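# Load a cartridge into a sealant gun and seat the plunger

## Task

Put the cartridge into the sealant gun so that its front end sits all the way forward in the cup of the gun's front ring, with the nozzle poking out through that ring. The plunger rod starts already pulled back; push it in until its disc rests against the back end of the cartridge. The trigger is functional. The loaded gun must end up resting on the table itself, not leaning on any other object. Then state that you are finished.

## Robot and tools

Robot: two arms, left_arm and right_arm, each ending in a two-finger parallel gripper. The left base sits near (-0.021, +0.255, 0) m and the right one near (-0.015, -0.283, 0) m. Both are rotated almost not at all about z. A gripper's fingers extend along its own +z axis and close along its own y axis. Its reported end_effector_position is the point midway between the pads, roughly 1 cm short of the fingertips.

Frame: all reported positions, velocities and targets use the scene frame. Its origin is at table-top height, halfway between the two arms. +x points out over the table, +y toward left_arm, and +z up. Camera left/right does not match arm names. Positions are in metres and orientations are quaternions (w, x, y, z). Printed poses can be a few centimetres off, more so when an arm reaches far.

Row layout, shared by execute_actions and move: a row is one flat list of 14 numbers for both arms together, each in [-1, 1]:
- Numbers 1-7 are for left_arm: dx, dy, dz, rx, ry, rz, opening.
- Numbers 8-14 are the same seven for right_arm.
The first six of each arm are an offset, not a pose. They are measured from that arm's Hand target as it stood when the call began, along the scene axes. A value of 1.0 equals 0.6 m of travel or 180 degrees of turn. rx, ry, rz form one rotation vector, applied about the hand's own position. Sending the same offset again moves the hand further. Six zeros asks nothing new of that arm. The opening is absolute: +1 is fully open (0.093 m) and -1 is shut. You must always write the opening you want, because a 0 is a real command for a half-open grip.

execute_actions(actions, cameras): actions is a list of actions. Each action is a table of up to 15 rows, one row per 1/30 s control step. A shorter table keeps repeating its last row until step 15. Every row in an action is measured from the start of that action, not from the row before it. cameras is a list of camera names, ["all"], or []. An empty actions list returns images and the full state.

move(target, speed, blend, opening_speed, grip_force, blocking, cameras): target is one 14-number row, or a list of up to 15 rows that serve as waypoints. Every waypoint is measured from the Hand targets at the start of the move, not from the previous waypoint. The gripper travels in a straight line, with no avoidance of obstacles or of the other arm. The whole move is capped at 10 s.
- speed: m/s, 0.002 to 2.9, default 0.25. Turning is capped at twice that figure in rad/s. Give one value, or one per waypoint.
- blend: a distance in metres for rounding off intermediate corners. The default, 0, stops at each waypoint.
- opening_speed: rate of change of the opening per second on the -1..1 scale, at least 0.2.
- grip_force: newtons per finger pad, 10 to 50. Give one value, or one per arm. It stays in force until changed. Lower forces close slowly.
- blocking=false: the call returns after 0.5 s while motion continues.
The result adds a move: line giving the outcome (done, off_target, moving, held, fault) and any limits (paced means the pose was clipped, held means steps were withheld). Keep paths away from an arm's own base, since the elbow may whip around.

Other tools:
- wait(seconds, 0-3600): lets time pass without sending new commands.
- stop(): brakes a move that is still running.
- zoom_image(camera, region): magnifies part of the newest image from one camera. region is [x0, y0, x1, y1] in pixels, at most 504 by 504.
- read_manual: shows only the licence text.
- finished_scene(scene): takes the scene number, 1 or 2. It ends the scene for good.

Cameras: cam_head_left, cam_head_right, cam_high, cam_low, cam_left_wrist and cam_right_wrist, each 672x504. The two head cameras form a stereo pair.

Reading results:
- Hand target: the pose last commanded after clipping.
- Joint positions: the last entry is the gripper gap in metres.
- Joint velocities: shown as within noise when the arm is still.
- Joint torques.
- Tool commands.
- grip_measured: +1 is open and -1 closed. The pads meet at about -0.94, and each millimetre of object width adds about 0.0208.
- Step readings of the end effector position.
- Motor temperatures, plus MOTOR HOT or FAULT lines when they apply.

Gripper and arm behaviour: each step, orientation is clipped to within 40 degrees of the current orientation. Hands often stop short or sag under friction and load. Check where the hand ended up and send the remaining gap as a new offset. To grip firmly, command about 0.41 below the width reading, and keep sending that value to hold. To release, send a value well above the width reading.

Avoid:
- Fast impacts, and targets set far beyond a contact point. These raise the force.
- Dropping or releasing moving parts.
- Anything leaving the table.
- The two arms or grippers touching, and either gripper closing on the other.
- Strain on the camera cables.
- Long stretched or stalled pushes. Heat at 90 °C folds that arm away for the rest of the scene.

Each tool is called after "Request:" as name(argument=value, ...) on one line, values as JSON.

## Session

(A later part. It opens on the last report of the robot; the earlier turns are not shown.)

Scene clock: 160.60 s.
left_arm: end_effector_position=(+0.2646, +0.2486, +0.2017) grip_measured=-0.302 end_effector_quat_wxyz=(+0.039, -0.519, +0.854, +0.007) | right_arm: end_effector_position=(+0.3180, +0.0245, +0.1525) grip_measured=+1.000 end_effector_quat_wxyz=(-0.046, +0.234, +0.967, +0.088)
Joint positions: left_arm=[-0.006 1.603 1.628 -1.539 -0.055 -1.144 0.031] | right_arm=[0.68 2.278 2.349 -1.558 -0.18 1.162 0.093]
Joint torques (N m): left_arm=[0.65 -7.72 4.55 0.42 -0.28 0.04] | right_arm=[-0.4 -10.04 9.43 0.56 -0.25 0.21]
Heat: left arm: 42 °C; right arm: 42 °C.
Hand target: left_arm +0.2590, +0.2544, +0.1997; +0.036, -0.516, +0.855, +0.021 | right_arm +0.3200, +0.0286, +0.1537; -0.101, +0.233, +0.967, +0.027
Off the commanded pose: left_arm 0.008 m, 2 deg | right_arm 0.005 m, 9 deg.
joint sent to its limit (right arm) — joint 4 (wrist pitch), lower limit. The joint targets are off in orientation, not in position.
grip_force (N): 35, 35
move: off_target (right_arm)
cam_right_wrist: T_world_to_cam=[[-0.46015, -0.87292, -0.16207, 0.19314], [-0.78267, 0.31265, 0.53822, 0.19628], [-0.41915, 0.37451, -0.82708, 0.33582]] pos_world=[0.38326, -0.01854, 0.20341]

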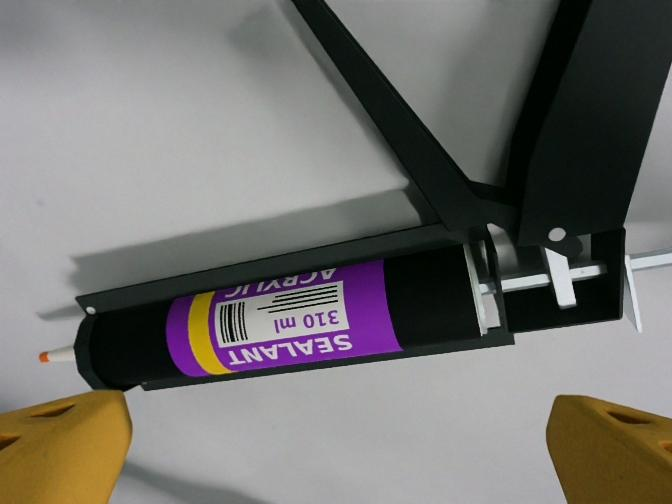

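Request:
zoom_image(camera="cam_right_wrist", region=[450, 230, 530, 345])

Request:
zoom_image(camera="cam_right_wrist", region=[60, 270, 180, 400])

Scaled by 4.383 from the camera's image (finer frame: 960x720).

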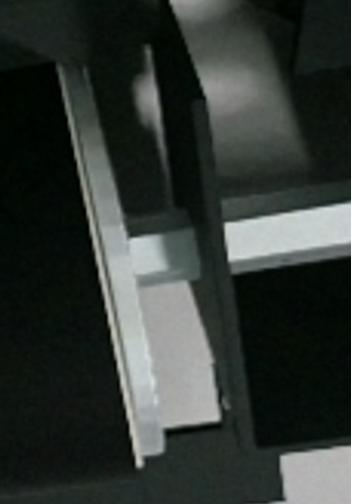

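Scaled by 3.877 from the camera's image (finer frame: 960x720).

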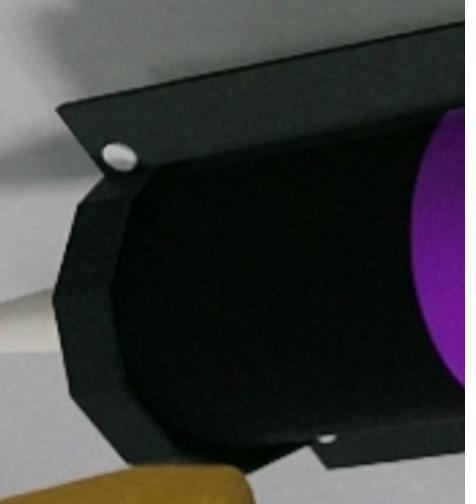

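Request:
execute_actions(actions=[])

Request:
zoom_image(camera="cam_head_right", region=[205, 245, 335, 305])

Scene clock: 161.30 s.
left_arm: end_effector_position=(+0.2646, +0.2486, +0.2017) grip_measured=-0.302 end_effector_quat_wxyz=(+0.039, -0.519, +0.854, +0.007) | right_arm: end_effector_position=(+0.3180, +0.0245, +0.1525) grip_measured=+1.000 end_effector_quat_wxyz=(-0.046, +0.234, +0.967, +0.088)
Joint positions: left_arm=[-0.006 1.603 1.628 -1.539 -0.055 -1.144 0.031] | right_arm=[0.68 2.278 2.349 -1.558 -0.18 1.162 0.093]
Joint velocities: within noise
Joint torques (N m): left_arm=[0.65 -7.72 4.55 0.43 -0.28 0.03] | right_arm=[-0.35 -10.04 9.51 0.56 -0.25 0.17]
Motor temperatures (°C): left_arm=[26 42 30 30 25 27 25] | right_arm=[29 42 41 29 25 24 26]
Heat: left arm: 42 °C; right arm: 42 °C.
Hand target: left_arm +0.2590, +0.2544, +0.1997; +0.036, -0.516, +0.855, +0.021 | right_arm +0.3200, +0.0286, +0.1537; -0.101, +0.233, +0.967, +0.027
Tool commands: left_gripper/opening=-0.3 right_gripper/opening=+1.0
Off the commanded pose: left_arm 0.008 m, 2 deg | right_arm 0.005 m, 9 deg.
grip_force (N): 35, 35
camera_calibration:
cam_left_wrist: T_world_to_cam=[[0.89242, -0.45094, 0.01556, -0.12715], [-0.42537, -0.82933, 0.36232, 0.28204], [-0.15048, -0.32996, -0.93193, 0.39586]] pos_world=[0.29301, 0.30718, 0.2687]
cam_right_wrist: T_world_to_cam=[[-0.4608, -0.87261, -0.16193, 0.19336], [-0.7824, 0.31327, 0.53825, 0.19619], [-0.41895, 0.37472, -0.82708, 0.33575]] pos_world=[0.38326, -0.01854, 0.20341]

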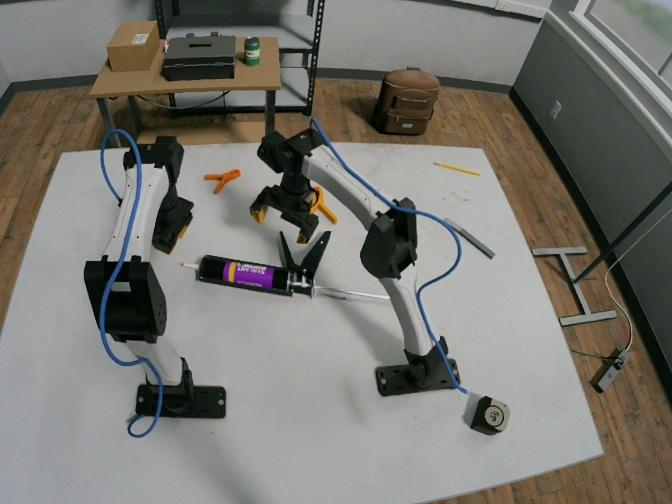

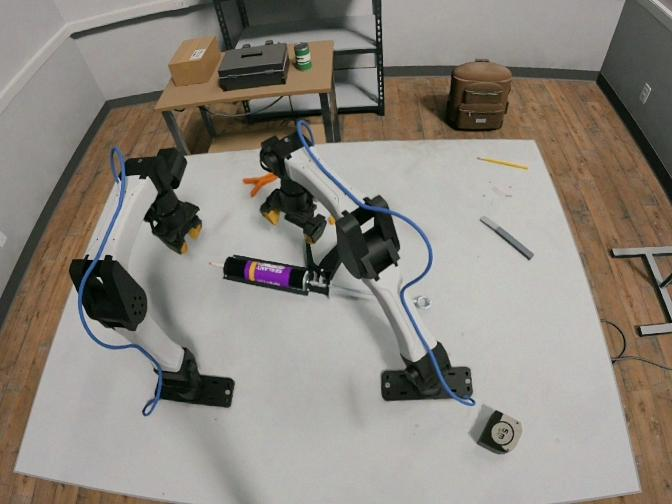

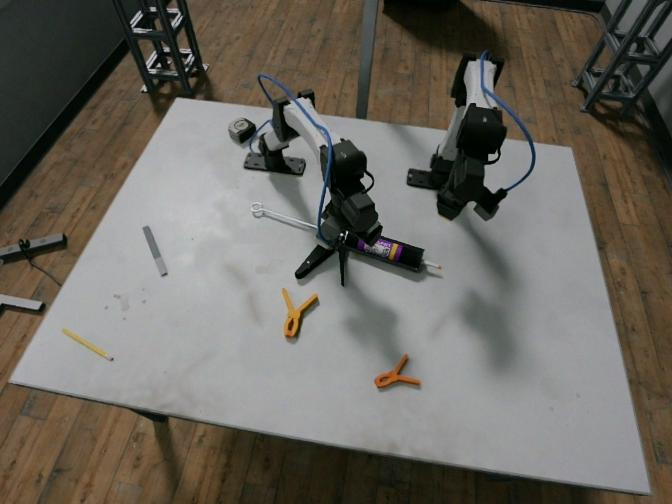

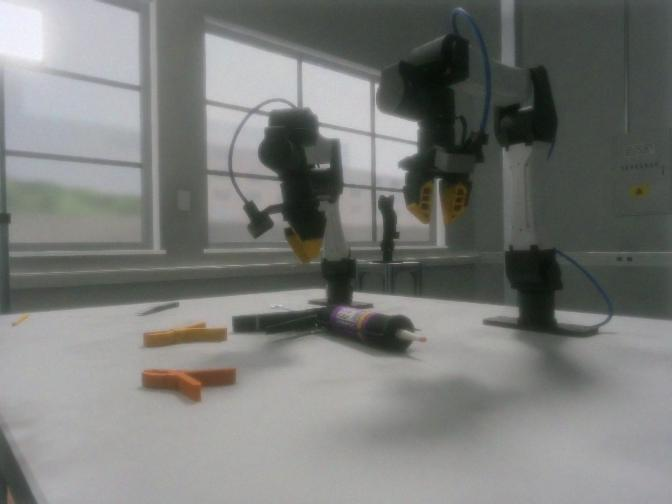

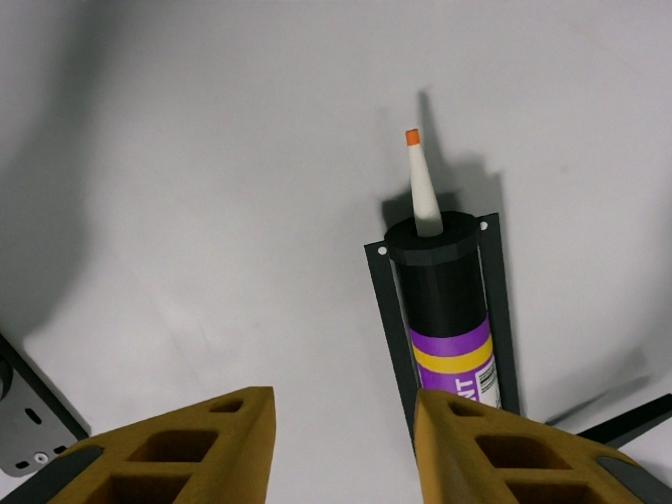

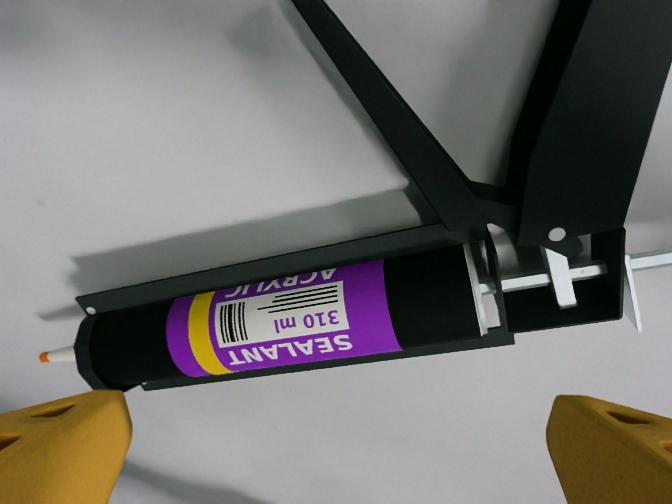

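Scaled by 3.877 from the camera's image (finer frame: 960x720).

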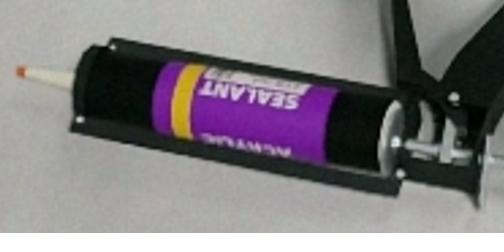

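Request:
zoom_image(camera="cam_low", region=[320, 295, 440, 365])

Request:
zoom_image(camera="cam_left_wrist", region=[360, 190, 530, 350])

Request:
zoom_image(camera="cam_head_left", region=[175, 240, 325, 310])

Scaled by 4.200 from the camera's image (finer frame: 960x720).

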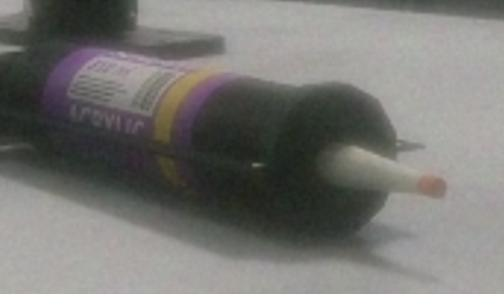

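Scaled by 2.965 from the camera's image (finer frame: 960x720).

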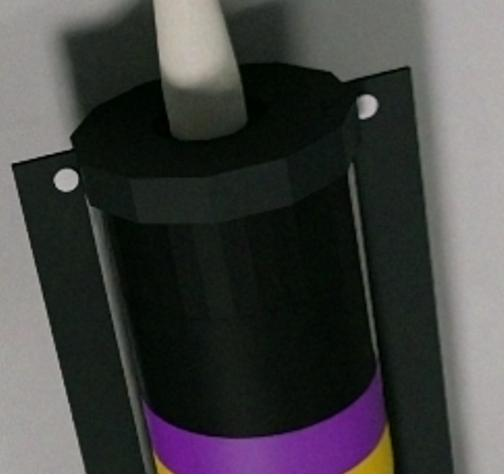

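Scaled by 3.360 from the camera's image (finer frame: 960x720).

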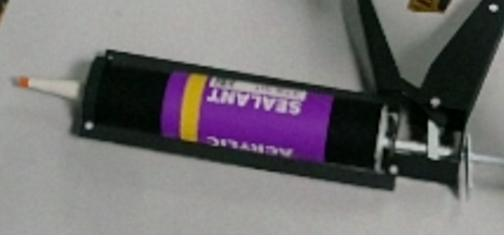

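Request:
zoom_image(camera="cam_left_wrist", region=[385, 205, 495, 325])

Scaled by 4.200 from the camera's image (finer frame: 960x720).

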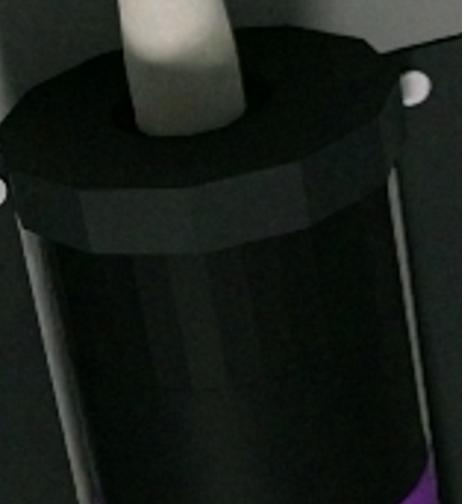

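Request:
move(target=[0.083,0.04,-0.07,-0.189,0.0486,0,-0.3,0,0,0,0,0,0,1], speed=0.2, cameras=["cam_left_wrist"])

Scene clock: 164.93 s.
left_arm: end_effector_position=(+0.3048, +0.2781, +0.1545) grip_measured=-0.302 end_effector_quat_wxyz=(-0.138, -0.517, +0.822, -0.194) | right_arm: end_effector_position=(+0.3180, +0.0245, +0.1525) grip_measured=+1.000 end_effector_quat_wxyz=(-0.046, +0.234, +0.967, +0.088)
Joint positions: left_arm=[0.345 1.907 1.722 -1.566 0.449 -0.783 0.031] | right_arm=[0.68 2.278 2.349 -1.558 -0.18 1.162 0.093]
Joint torques (N m): left_arm=[0.46 -8.79 7.73 -0.06 0.5 0.03] | right_arm=[-0.21 -9.88 9.51 0.57 -0.25 0.17]
Heat: left arm: 41 °C; right arm: 42 °C.
Hand target: left_arm +0.3088, +0.2784, +0.1577; -0.181, -0.501, +0.824, -0.191 | right_arm +0.3200, +0.0286, +0.1537; -0.101, +0.233, +0.967, +0.027
Off the commanded pose: left_arm 0.005 m, 5 deg | right_arm 0.005 m, 9 deg.
joint sent to its limit (left arm) — joint 4 (wrist pitch), lower limit. The joint targets are off in orientation, not in position.
joint sent to its limit (right arm) — joint 4 (wrist pitch), lower limit. The joint targets are off in orientation, not in position.
grip_force (N): 35, 35
move: off_target (left_arm)
cam_left_wrist: T_world_to_cam=[[0.90756, -0.38841, 0.15958, -0.19321], [-0.36059, -0.52613, 0.77017, 0.17362], [-0.21518, -0.75652, -0.61755, 0.45741]] pos_world=[0.33638, 0.36234, 0.17959]

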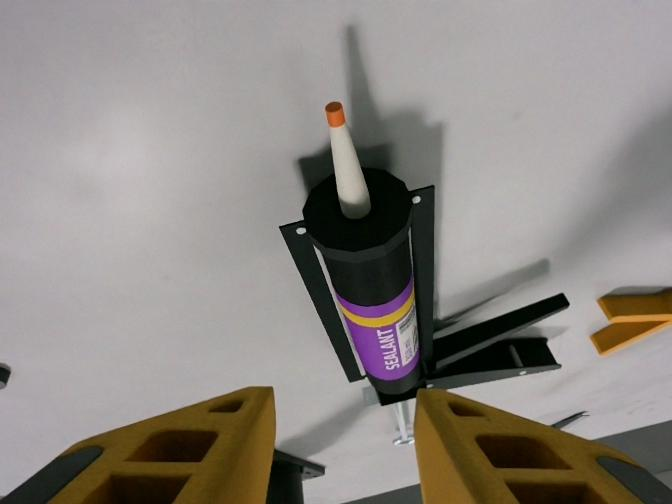

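Request:
zoom_image(camera="cam_left_wrist", region=[290, 150, 430, 270])

Scaled by 3.600 from the camera's image (finer frame: 960x720).

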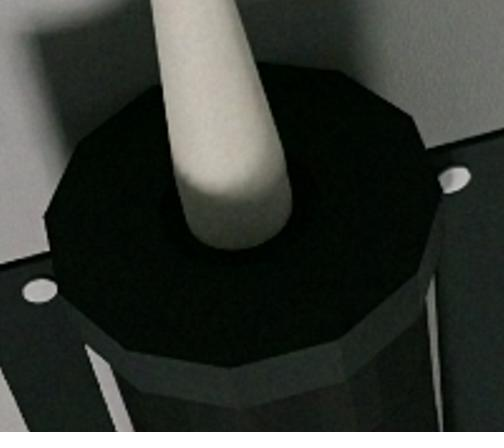

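Request:
move(target=[0.005,-0.055,-0.04,0.189,-0.0486,0,-0.3,0,-0.1,0,0,0,0,1], speed=0.25)

Request:
move(target=[0,0,0,0,0,0.058,-0.2,0,0,0,0,0,0,1], speed=0.25, cameras=["cam_left_wrist","cam_low","cam_right_wrist"])

Request:
zoom_image(camera="cam_low", region=[320, 255, 480, 375])

Scene clock: 168.30 s.
left_arm: end_effector_position=(+0.3124, +0.2439, +0.1302) grip_measured=-0.302 end_effector_quat_wxyz=(+0.021, -0.513, +0.858, +0.018) | right_arm: end_effector_position=(+0.3238, -0.0277, +0.1420) grip_measured=+1.000 end_effector_quat_wxyz=(-0.067, +0.241, +0.966, +0.061)
Joint positions: left_arm=[-0.012 1.791 1.556 -1.32 -0.054 -1.136 0.031] | right_arm=[0.575 2.209 2.193 -1.558 -0.181 1.062 0.093]
Joint torques (N m): left_arm=[-0.43 -11.28 4.67 0.57 -0.28 -0.25] | right_arm=[-0.42 -14.04 5.35 0.38 -0.11 0]
Heat: left arm: 41 °C; right arm: 43 °C.
Hand target: left_arm +0.3118, +0.2455, +0.1336; +0.036, -0.517, +0.855, +0.021 | right_arm +0.3200, -0.0313, +0.1538; -0.101, +0.233, +0.967, +0.027
Off the commanded pose: left_arm 0.004 m, 2 deg | right_arm 0.013 m, 6 deg.
joint sent to its limit (right arm) — joint 4 (wrist pitch), lower limit. The joint targets are off in orientation, not in position.
grip_force (N): 35, 35
move: off_target (right_arm)

Scene clock: 169.50 s.
left_arm: end_effector_position=(+0.3124, +0.2448, +0.1303) grip_measured=-0.202 end_effector_quat_wxyz=(+0.025, -0.590, +0.807, +0.018) | right_arm: end_effector_position=(+0.3238, -0.0277, +0.1420) grip_measured=+1.000 end_effector_quat_wxyz=(-0.067, +0.241, +0.966, +0.061)
Joint positions: left_arm=[-0.012 1.791 1.556 -1.32 -0.059 -1.32 0.036] | right_arm=[0.575 2.209 2.193 -1.558 -0.181 1.062 0.093]
Joint torques (N m): left_arm=[-0.64 -10.06 6.09 0.39 -0.31 -0.24] | right_arm=[-0.51 -14.13 5.3 0.35 -0.1 -0.05]
Heat: left arm: 41 °C; right arm: 43 °C.
Hand target: left_arm +0.3118, +0.2455, +0.1336; +0.034, -0.592, +0.805, +0.024 | right_arm +0.3200, -0.0313, +0.1538; -0.101, +0.233, +0.967, +0.027
Off the commanded pose: left_arm 0.003 m, 1 deg | right_arm 0.013 m, 6 deg.
joint sent to its limit (right arm) — joint 4 (wrist pitch), lower limit. The joint targets are off in orientation, not in position.
grip_force (N): 35, 35
move: done
cam_left_wrist: T_world_to_cam=[[0.95597, -0.29317, -0.01296, -0.22522], [-0.2673, -0.88815, 0.37381, 0.28863], [-0.12109, -0.35389, -0.92741, 0.33135]] pos_world=[0.33258, 0.30758, 0.19648]
cam_right_wrist: T_world_to_cam=[[-0.47329, -0.87525, -0.09968, 0.14386], [-0.75063, 0.34149, 0.56563, 0.20926], [-0.46103, 0.34253, -0.81861, 0.36052]] pos_world=[0.39137, -0.06904, 0.1911]
Images, in order (width x height): cam_low 672x504, cam_left_wrist 672x504, cam_right_wrist 672x504.

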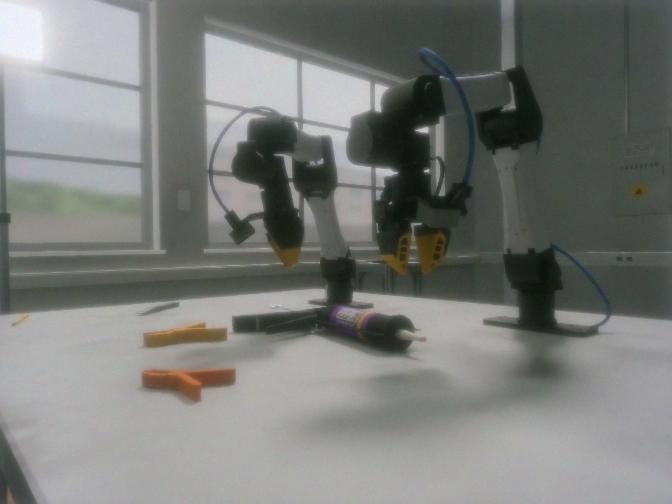

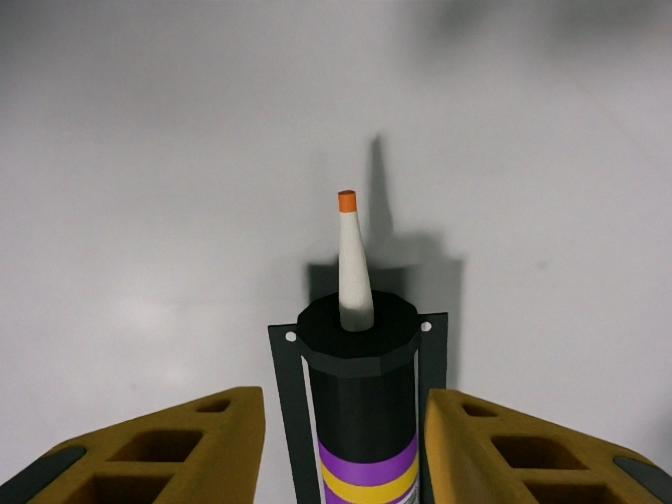

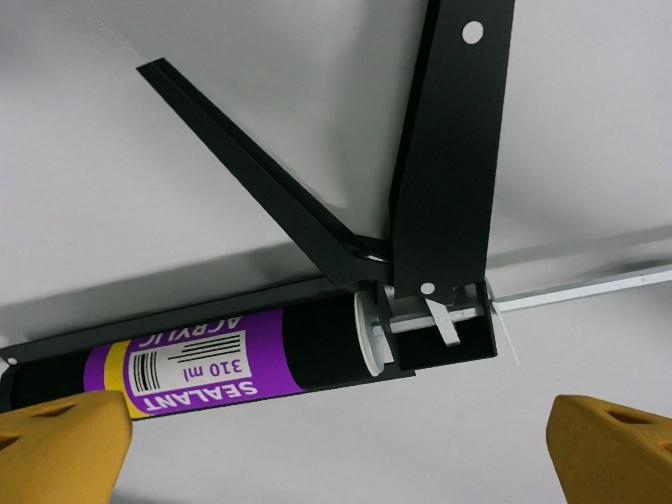

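Scaled by 3.150 from the camera's image (finer frame: 960x720).

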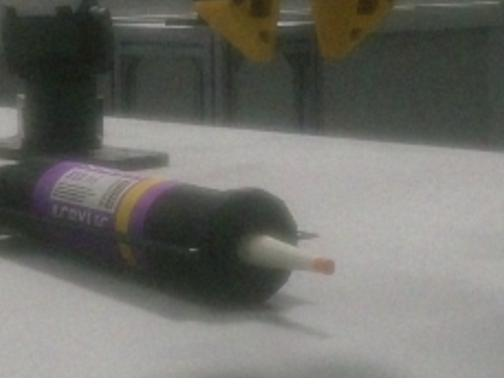

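Request:
move(target=[0.005,-0.004,-0.168,0,0,0,-0.2,0,0,0,0,0,0,1], speed=0.15, cameras=["cam_left_wrist","cam_low"])

Request:
zoom_image(camera="cam_low", region=[320, 255, 480, 375])

Scene clock: 171.30 s.
left_arm: end_effector_position=(+0.3162, +0.2419, +0.0393) grip_measured=-0.202 end_effector_quat_wxyz=(+0.031, -0.589, +0.807, +0.013) | right_arm: end_effector_position=(+0.3238, -0.0277, +0.1420) grip_measured=+1.000 end_effector_quat_wxyz=(-0.067, +0.241, +0.966, +0.061)
Joint positions: left_arm=[-0.02 1.85 1.262 -0.951 -0.06 -1.328 0.036] | right_arm=[0.575 2.209 2.193 -1.558 -0.181 1.062 0.093]
Joint torques (N m): left_arm=[-0.53 -8.5 4.66 0.59 -0.31 -0.25] | right_arm=[-0.49 -14.24 5.24 0.37 -0.1 0.02]
Heat: left arm: 41 °C; right arm: 44 °C.
Hand target: left_arm +0.3149, +0.2431, +0.0329; +0.034, -0.592, +0.805, +0.024 | right_arm +0.3200, -0.0313, +0.1538; -0.101, +0.233, +0.967, +0.027
Off the commanded pose: left_arm 0.007 m, 1 deg | right_arm 0.013 m, 6 deg.
joint sent to its limit (right arm) — joint 4 (wrist pitch), lower limit. The joint targets are off in orientation, not in position.
grip_force (N): 35, 35
move: done
cam_left_wrist: T_world_to_cam=[[0.95581, -0.29396, 0.00328, -0.23126], [-0.2743, -0.88777, 0.36964, 0.32335], [-0.10574, -0.35421, -0.92917, 0.24168]] pos_world=[0.33529, 0.30468, 0.1058]
Images, in order (width x height): cam_low 672x504, cam_left_wrist 672x504.

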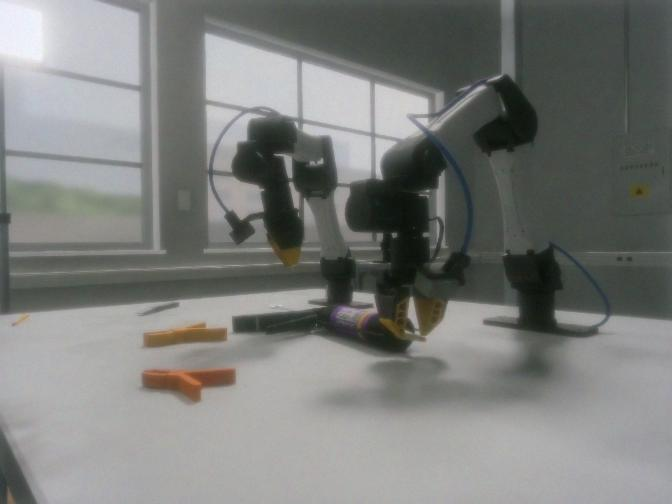

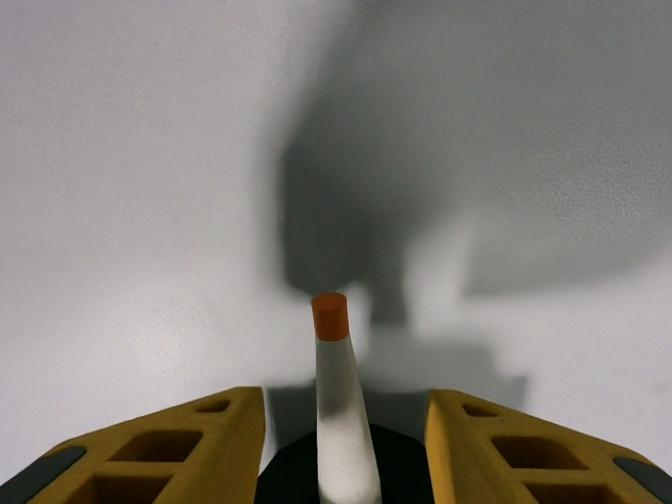

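Scaled by 3.150 from the camera's image (finer frame: 960x720).

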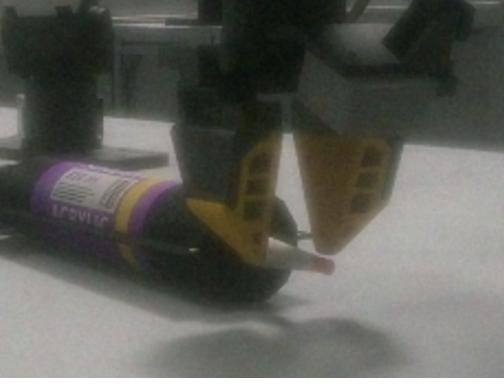

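Request:
move(target=[0,0,-0.014,0,0,0,-0.2,0,0,0,0,0,0,1], speed=0.1)

Request:
move(target=[0,0,0,0,0,0,-1,0,0,0,0,0,0,1], opening_speed=0.7, cameras=["cam_left_wrist","cam_low","cam_head_right"])

Request:
zoom_image(camera="cam_head_right", region=[205, 245, 335, 305])

Request:
zoom_image(camera="cam_low", region=[320, 255, 480, 375])

Scene clock: 172.20 s.
left_arm: end_effector_position=(+0.3168, +0.2418, +0.0318) grip_measured=-0.202 end_effector_quat_wxyz=(+0.032, -0.589, +0.807, +0.012) | right_arm: end_effector_position=(+0.3238, -0.0277, +0.1420) grip_measured=+1.000 end_effector_quat_wxyz=(-0.067, +0.241, +0.966, +0.061)
Joint positions: left_arm=[-0.02 1.86 1.243 -0.919 -0.06 -1.328 0.036] | right_arm=[0.575 2.209 2.193 -1.558 -0.181 1.062 0.093]
Joint torques (N m): left_arm=[-0.54 -8.34 4.52 0.6 -0.31 -0.24] | right_arm=[-0.55 -14.16 5.39 0.38 -0.12 -0.01]
Heat: left arm: 41 °C; right arm: 45 °C.
Hand target: left_arm +0.3148, +0.2431, +0.0245; +0.034, -0.592, +0.805, +0.024 | right_arm +0.3200, -0.0313, +0.1538; -0.101, +0.233, +0.967, +0.027
Off the commanded pose: left_arm 0.008 m, 1 deg | right_arm 0.013 m, 6 deg.
joint sent to its limit (right arm) — joint 4 (wrist pitch), lower limit. The joint targets are off in orientation, not in position.
grip_force (N): 35, 35
move: done

Scene clock: 174.50 s.
left_arm: end_effector_position=(+0.3168, +0.2419, +0.0318) grip_measured=-0.882 end_effector_quat_wxyz=(+0.033, -0.593, +0.805, +0.012) | right_arm: end_effector_position=(+0.3238, -0.0277, +0.1420) grip_measured=+1.000 end_effector_quat_wxyz=(-0.067, +0.241, +0.966, +0.061)
Joint positions: left_arm=[-0.02 1.86 1.243 -0.919 -0.06 -1.337 0.003] | right_arm=[0.575 2.209 2.193 -1.558 -0.181 1.062 0.093]
Joint torques (N m): left_arm=[-0.51 -8.32 4.55 0.59 -0.3 -0.15] | right_arm=[-0.57 -14.12 5.34 0.39 -0.16 0.01]
Heat: left arm: 41 °C; right arm: 46 °C.
Hand target: left_arm +0.3148, +0.2430, +0.0245; +0.034, -0.592, +0.805, +0.024 | right_arm +0.3200, -0.0313, +0.1538; -0.101, +0.233, +0.967, +0.027
Off the commanded pose: left_arm 0.008 m, 1 deg | right_arm 0.013 m, 6 deg.
joint sent to its limit (right arm) — joint 4 (wrist pitch), lower limit. The joint targets are off in orientation, not in position.
grip_force (N): 35, 35
move: done
cam_left_wrist: T_world_to_cam=[[0.95833, -0.28559, 0.00638, -0.23469], [-0.26771, -0.89007, 0.36892, 0.32482], [-0.09968, -0.35526, -0.92944, 0.23308]] pos_world=[0.3351, 0.30489, 0.0983]
Images, in order (width x height): cam_head_right 672x504, cam_low 672x504, cam_left_wrist 672x504.

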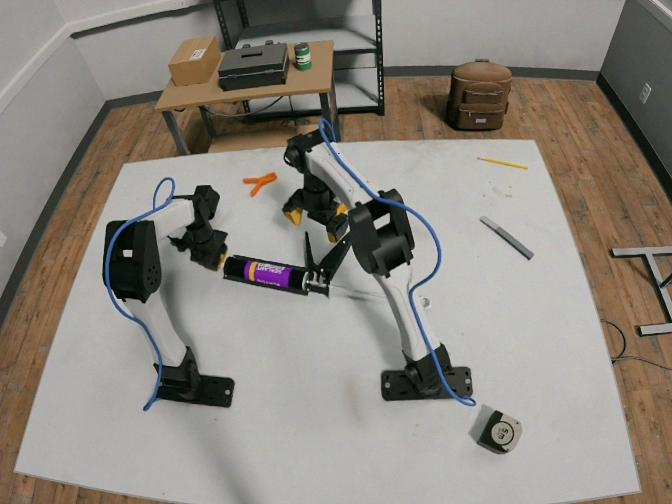

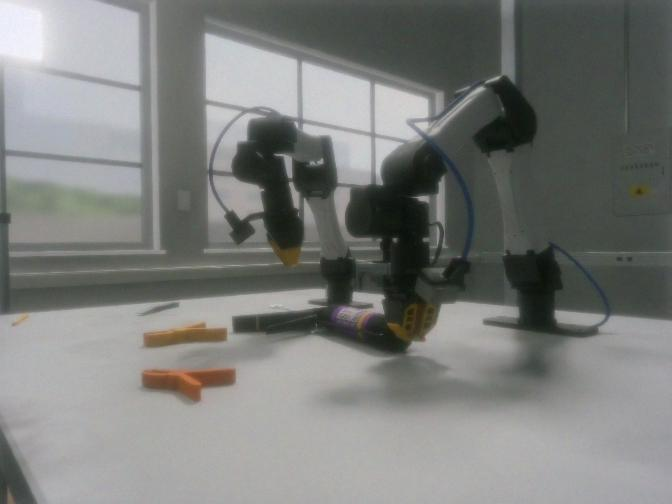

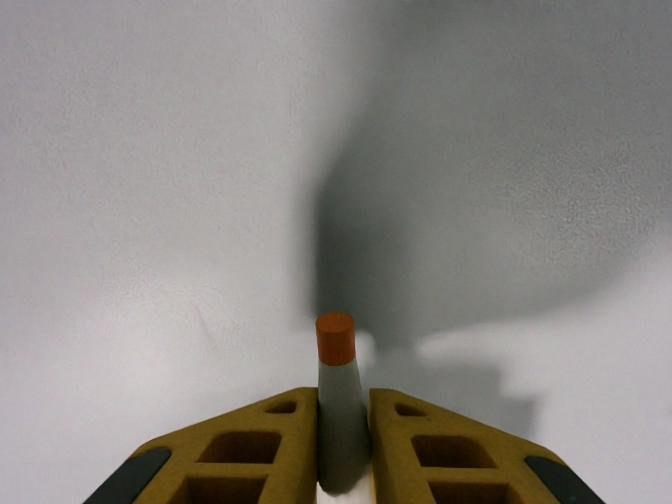

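Scaled by 3.877 from the camera's image (finer frame: 960x720).

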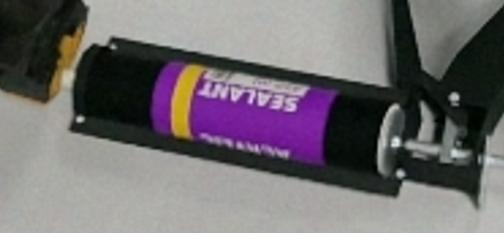

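Scaled by 3.150 from the camera's image (finer frame: 960x720).

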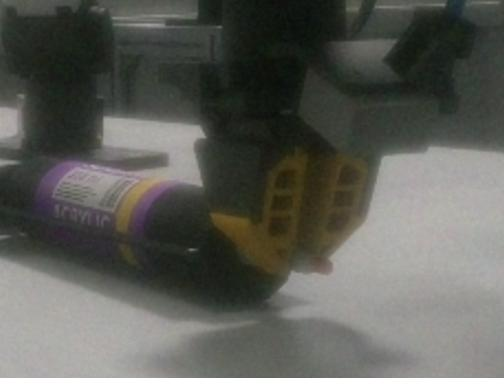

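Request:
move(target=[0.006,0.025,0.003,0,0,0,-1,0,0,0,0,0,0,1], speed=0.05, cameras=["cam_right_wrist","cam_head_right"])

Request:
zoom_image(camera="cam_head_right", region=[205, 245, 335, 305])

Request:
zoom_image(camera="cam_right_wrist", region=[270, 250, 530, 400])

Scene clock: 175.37 s.
left_arm: end_effector_position=(+0.3168, +0.2436, +0.0315) grip_measured=-0.896 end_effector_quat_wxyz=(+0.026, -0.593, +0.805, +0.005) | right_arm: end_effector_position=(+0.3238, -0.0277, +0.1420) grip_measured=+1.000 end_effector_quat_wxyz=(-0.067, +0.241, +0.966, +0.061)
Joint positions: left_arm=[-0.006 1.86 1.243 -0.919 -0.04 -1.322 0.002] | right_arm=[0.575 2.209 2.193 -1.558 -0.181 1.062 0.093]
Joint torques (N m): left_arm=[1.85 -7.87 5.94 0.53 -0.49 0.13] | right_arm=[-0.51 -14.16 5.53 0.34 -0.15 -0.03]
Motor temperatures (°C): left_arm=[26 41 30 30 25 27 25] | right_arm=[29 47 41 29 25 24 25]
Heat: left arm: 41 °C; right arm: 47 °C.
Hand target: left_arm +0.3185, +0.2581, +0.0264; +0.034, -0.592, +0.805, +0.024 | right_arm +0.3200, -0.0313, +0.1538; -0.101, +0.233, +0.967, +0.027
Off the commanded pose: left_arm 0.015 m, 2 deg | right_arm 0.013 m, 6 deg.
joint sent to its limit (right arm) — joint 4 (wrist pitch), lower limit. The joint targets are off in orientation, not in position.
grip_force (N): 35, 35
move: off_target (left_arm)
cam_right_wrist: T_world_to_cam=[[-0.47329, -0.87525, -0.09968, 0.14386], [-0.75063, 0.34149, 0.56563, 0.20926], [-0.46103, 0.34253, -0.81861, 0.36052]] pos_world=[0.39137, -0.06904, 0.1911]
Images, in order (width x height): cam_head_right 672x504, cam_right_wrist 672x504.

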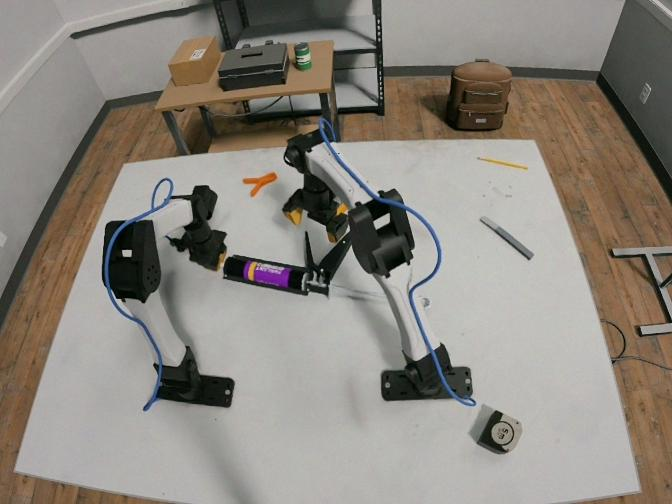

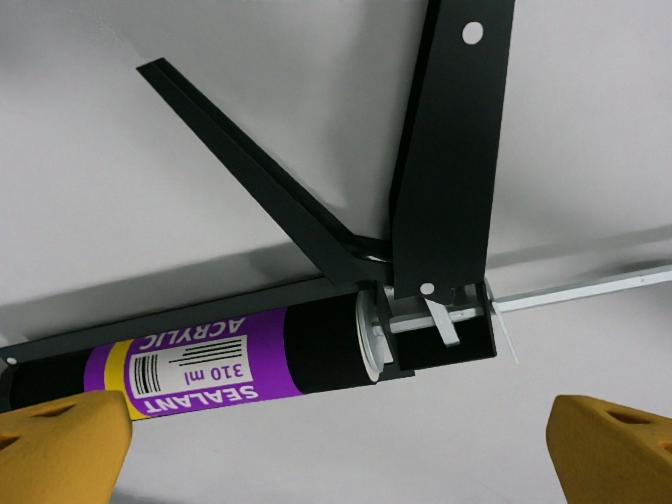

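Scaled by 3.877 from the camera's image (finer frame: 960x720).

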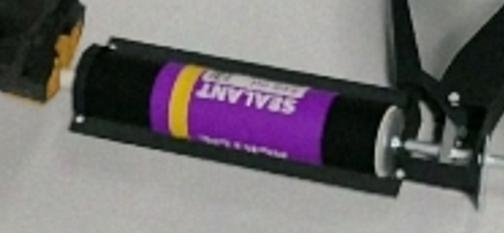

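Scaled by 1.938 from the camera's image (finer frame: 960x720).

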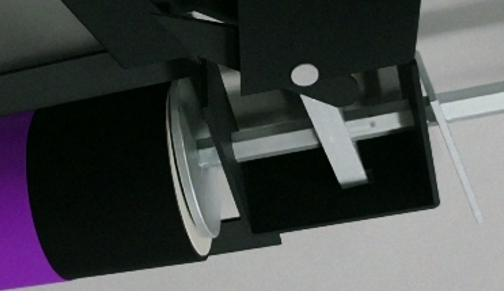

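Request:
move(target=[0.006,0.025,0.006,0,0,0,-1,0,0,0,0,0,0,1], speed=0.05, cameras=["cam_right_wrist","cam_head_right","cam_left_wrist"])

Request:
zoom_image(camera="cam_head_right", region=[205, 245, 335, 305])

Request:
zoom_image(camera="cam_right_wrist", region=[270, 250, 530, 400])

Scene clock: 176.37 s.
left_arm: end_effector_position=(+0.3179, +0.2588, +0.0315) grip_measured=-0.899 end_effector_quat_wxyz=(+0.023, -0.593, +0.805, +0.004) | right_arm: end_effector_position=(+0.3238, -0.0277, +0.1420) grip_measured=+1.000 end_effector_quat_wxyz=(-0.067, +0.241, +0.966, +0.061)
Joint positions: left_arm=[0.042 1.865 1.249 -0.923 -0.034 -1.275 0.002] | right_arm=[0.575 2.209 2.193 -1.558 -0.181 1.062 0.093]
Joint torques (N m): left_arm=[1.59 -7.82 7.43 0.43 -0.54 0.11] | right_arm=[-0.61 -14.26 5.44 0.38 -0.11 -0.04]
Heat: left arm: 41 °C; right arm: 47 °C.
Hand target: left_arm +0.3222, +0.2731, +0.0300; +0.034, -0.592, +0.805, +0.024 | right_arm +0.3200, -0.0313, +0.1538; -0.101, +0.233, +0.967, +0.027
Off the commanded pose: left_arm 0.015 m, 3 deg | right_arm 0.013 m, 6 deg.
joint sent to its limit (right arm) — joint 4 (wrist pitch), lower limit. The joint targets are off in orientation, not in position.
grip_force (N): 35, 35
move: off_target (left_arm)
cam_left_wrist: T_world_to_cam=[[0.95849, -0.28501, 0.00801, -0.23124], [-0.26529, -0.8812, 0.39129, 0.33652], [-0.10446, -0.37718, -0.92023, 0.24586]] pos_world=[0.3366, 0.32337, 0.09642]
cam_right_wrist: T_world_to_cam=[[-0.47329, -0.87525, -0.09968, 0.14386], [-0.75063, 0.34149, 0.56563, 0.20926], [-0.46103, 0.34253, -0.81861, 0.36052]] pos_world=[0.39137, -0.06904, 0.1911]
Images, in order (width x height): cam_head_right 672x504, cam_left_wrist 672x504, cam_right_wrist 672x504.

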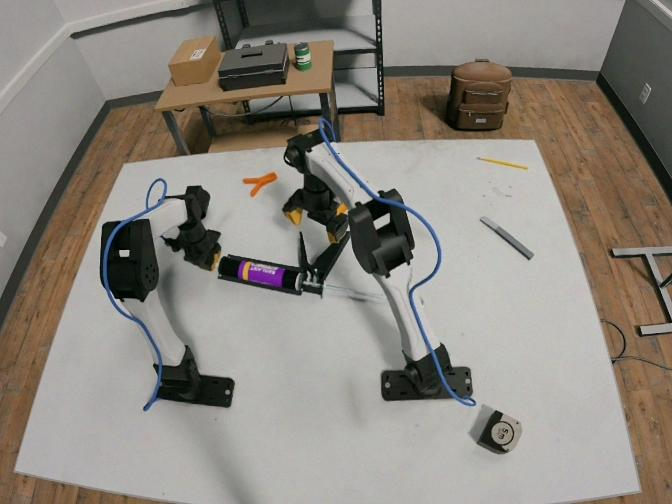

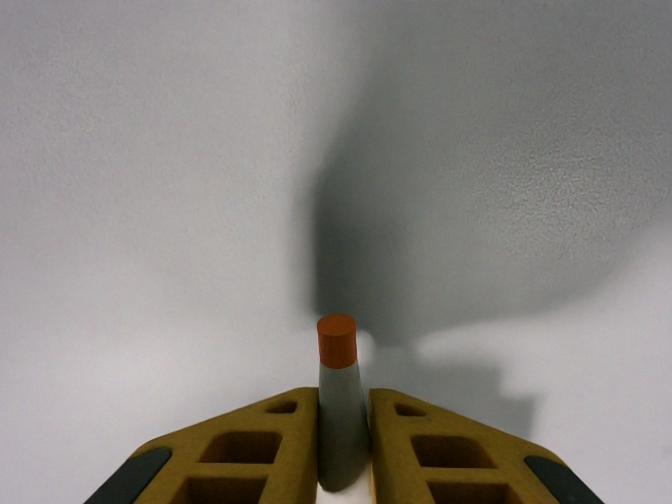

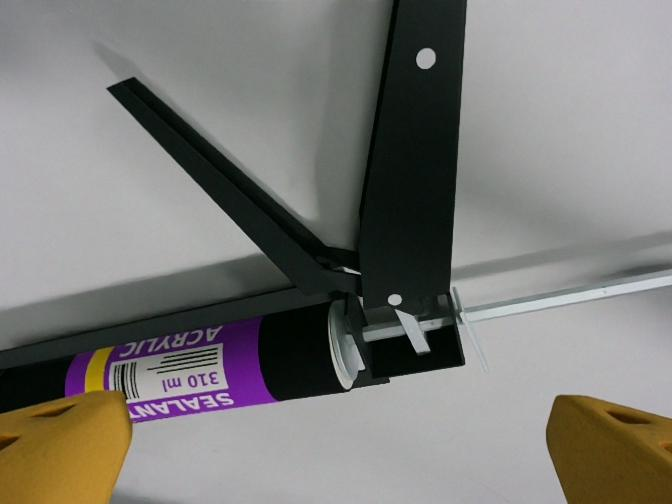

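Scaled by 3.877 from the camera's image (finer frame: 960x720).

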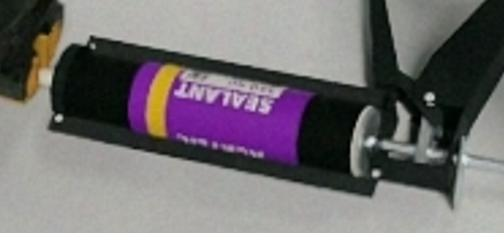

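Scaled by 1.938 from the camera's image (finer frame: 960x720).

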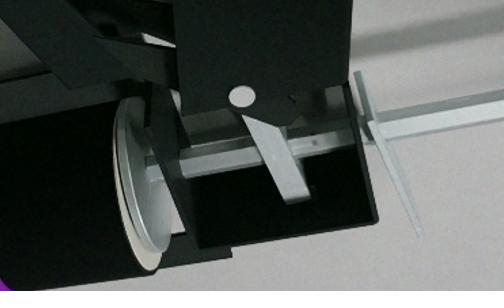

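Request:
move(target=[[0,-0.02,-0.003,0,0,0,-1,0,0,0,0,0.08,0,1],[0,-0.02,-0.003,0,0,0,-0.3,0,0,0,0,0.08,0,1]], speed=0.1)

Request:
move(target=[0,-0.02,0.25,0,0,0,-0.3,-0.04,0.01,0,0,0,0,1], speed=0.25, cameras=["all"])

Scene clock: 180.57 s.
left_arm: end_effector_position=(+0.3172, +0.2595, +0.0284) grip_measured=-0.302 end_effector_quat_wxyz=(+0.026, -0.592, +0.806, +0.016) | right_arm: end_effector_position=(+0.3242, -0.0295, +0.1436) grip_measured=+1.000 end_effector_quat_wxyz=(-0.114, +0.261, +0.953, +0.102)
Joint positions: left_arm=[0.033 1.875 1.249 -0.922 -0.058 -1.28 0.031] | right_arm=[0.522 2.209 2.179 -1.558 -0.306 1.053 0.093]
Joint torques (N m): left_arm=[-0.43 -8.42 7.1 0.45 -0.3 -0.17] | right_arm=[-0.61 -13.56 5.35 0.36 -0.36 0.01]
Heat: left arm: 41 °C; right arm: 49 °C.
Hand target: left_arm +0.3221, +0.2611, +0.0281; +0.034, -0.592, +0.805, +0.024 | right_arm +0.3200, -0.0315, +0.1538; -0.222, +0.235, +0.946, -0.003
Off the commanded pose: left_arm 0.005 m, 1 deg | right_arm 0.011 m, 17 deg.
joint sent to its limit (right arm) — joint 4 (wrist pitch), lower limit. The joint targets are off in orientation, not in position.
grip_force (N): 35, 35
move: off_target (right_arm)

Scene clock: 182.20 s.
left_arm: end_effector_position=(+0.3197, +0.2482, +0.1769) grip_measured=-0.302 end_effector_quat_wxyz=(+0.030, -0.589, +0.807, +0.015) | right_arm: end_effector_position=(+0.3033, -0.0270, +0.1418) grip_measured=+1.000 end_effector_quat_wxyz=(-0.130, +0.256, +0.954, +0.089)
Joint positions: left_arm=[-0.001 1.827 1.786 -1.502 -0.06 -1.308 0.031] | right_arm=[0.551 2.168 2.103 -1.558 -0.313 1.067 0.093]
Joint torques (N m): left_arm=[-0.51 -8.16 7.88 0.36 -0.29 -0.25] | right_arm=[0.28 -13.64 5.42 0.27 -0.35 0.17]
Heat: left arm: 41 °C; right arm: 49 °C.
Hand target: left_arm +0.3221, +0.2491, +0.1782; +0.034, -0.592, +0.805, +0.024 | right_arm +0.2959, -0.0254, +0.1537; -0.222, +0.235, +0.946, -0.003
Off the commanded pose: left_arm 0.003 m, 1 deg | right_arm 0.014 m, 15 deg.
joint sent to its limit (right arm) — joint 4 (wrist pitch), lower limit. The joint targets are off in orientation, not in position.
grip_force (N): 35, 35
move: off_target (right_arm)
cam_left_wrist: T_world_to_cam=[[0.95563, -0.29458, -0.00177, -0.23203], [-0.27306, -0.88804, 0.3699, 0.27864], [-0.11053, -0.353, -0.92907, 0.37335]] pos_world=[0.33909, 0.31088, 0.24339]
cam_right_wrist: T_world_to_cam=[[-0.51314, -0.85034, -0.11666, 0.14993], [-0.6701, 0.31197, 0.67353, 0.15321], [-0.53634, 0.42379, -0.72989, 0.36322]] pos_world=[0.37441, -0.07424, 0.17941]

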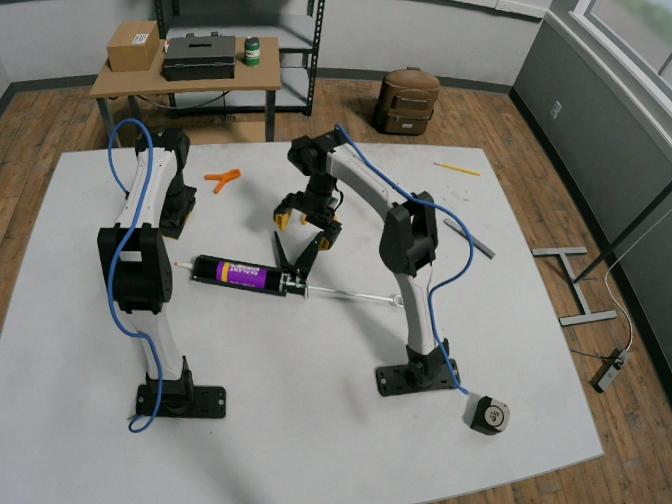

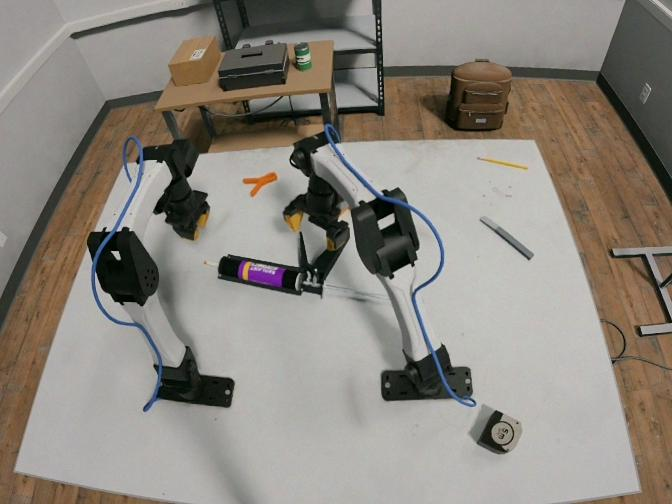

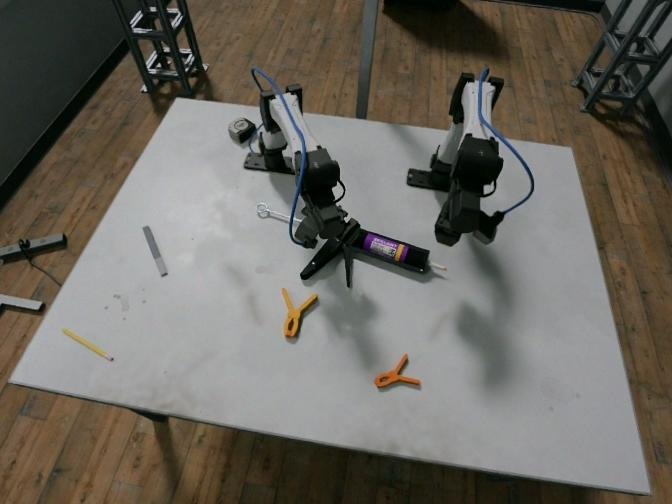

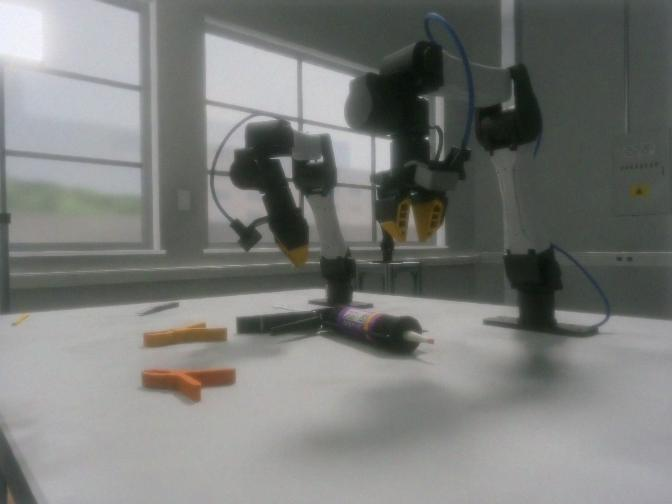

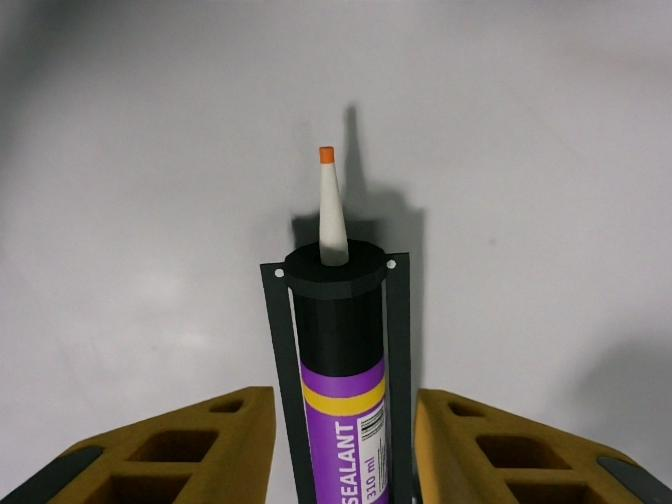

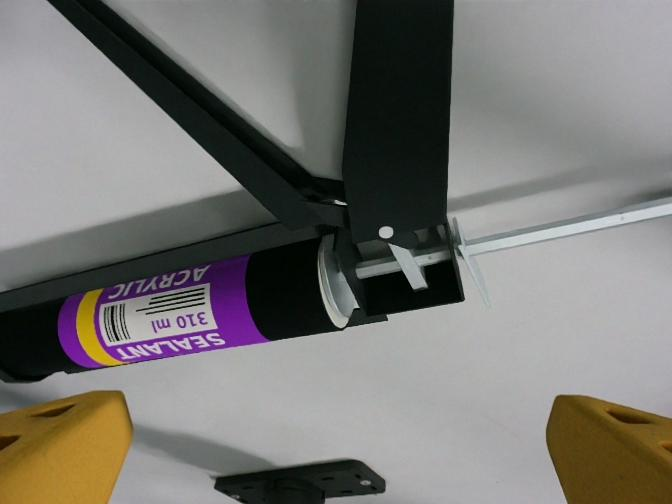

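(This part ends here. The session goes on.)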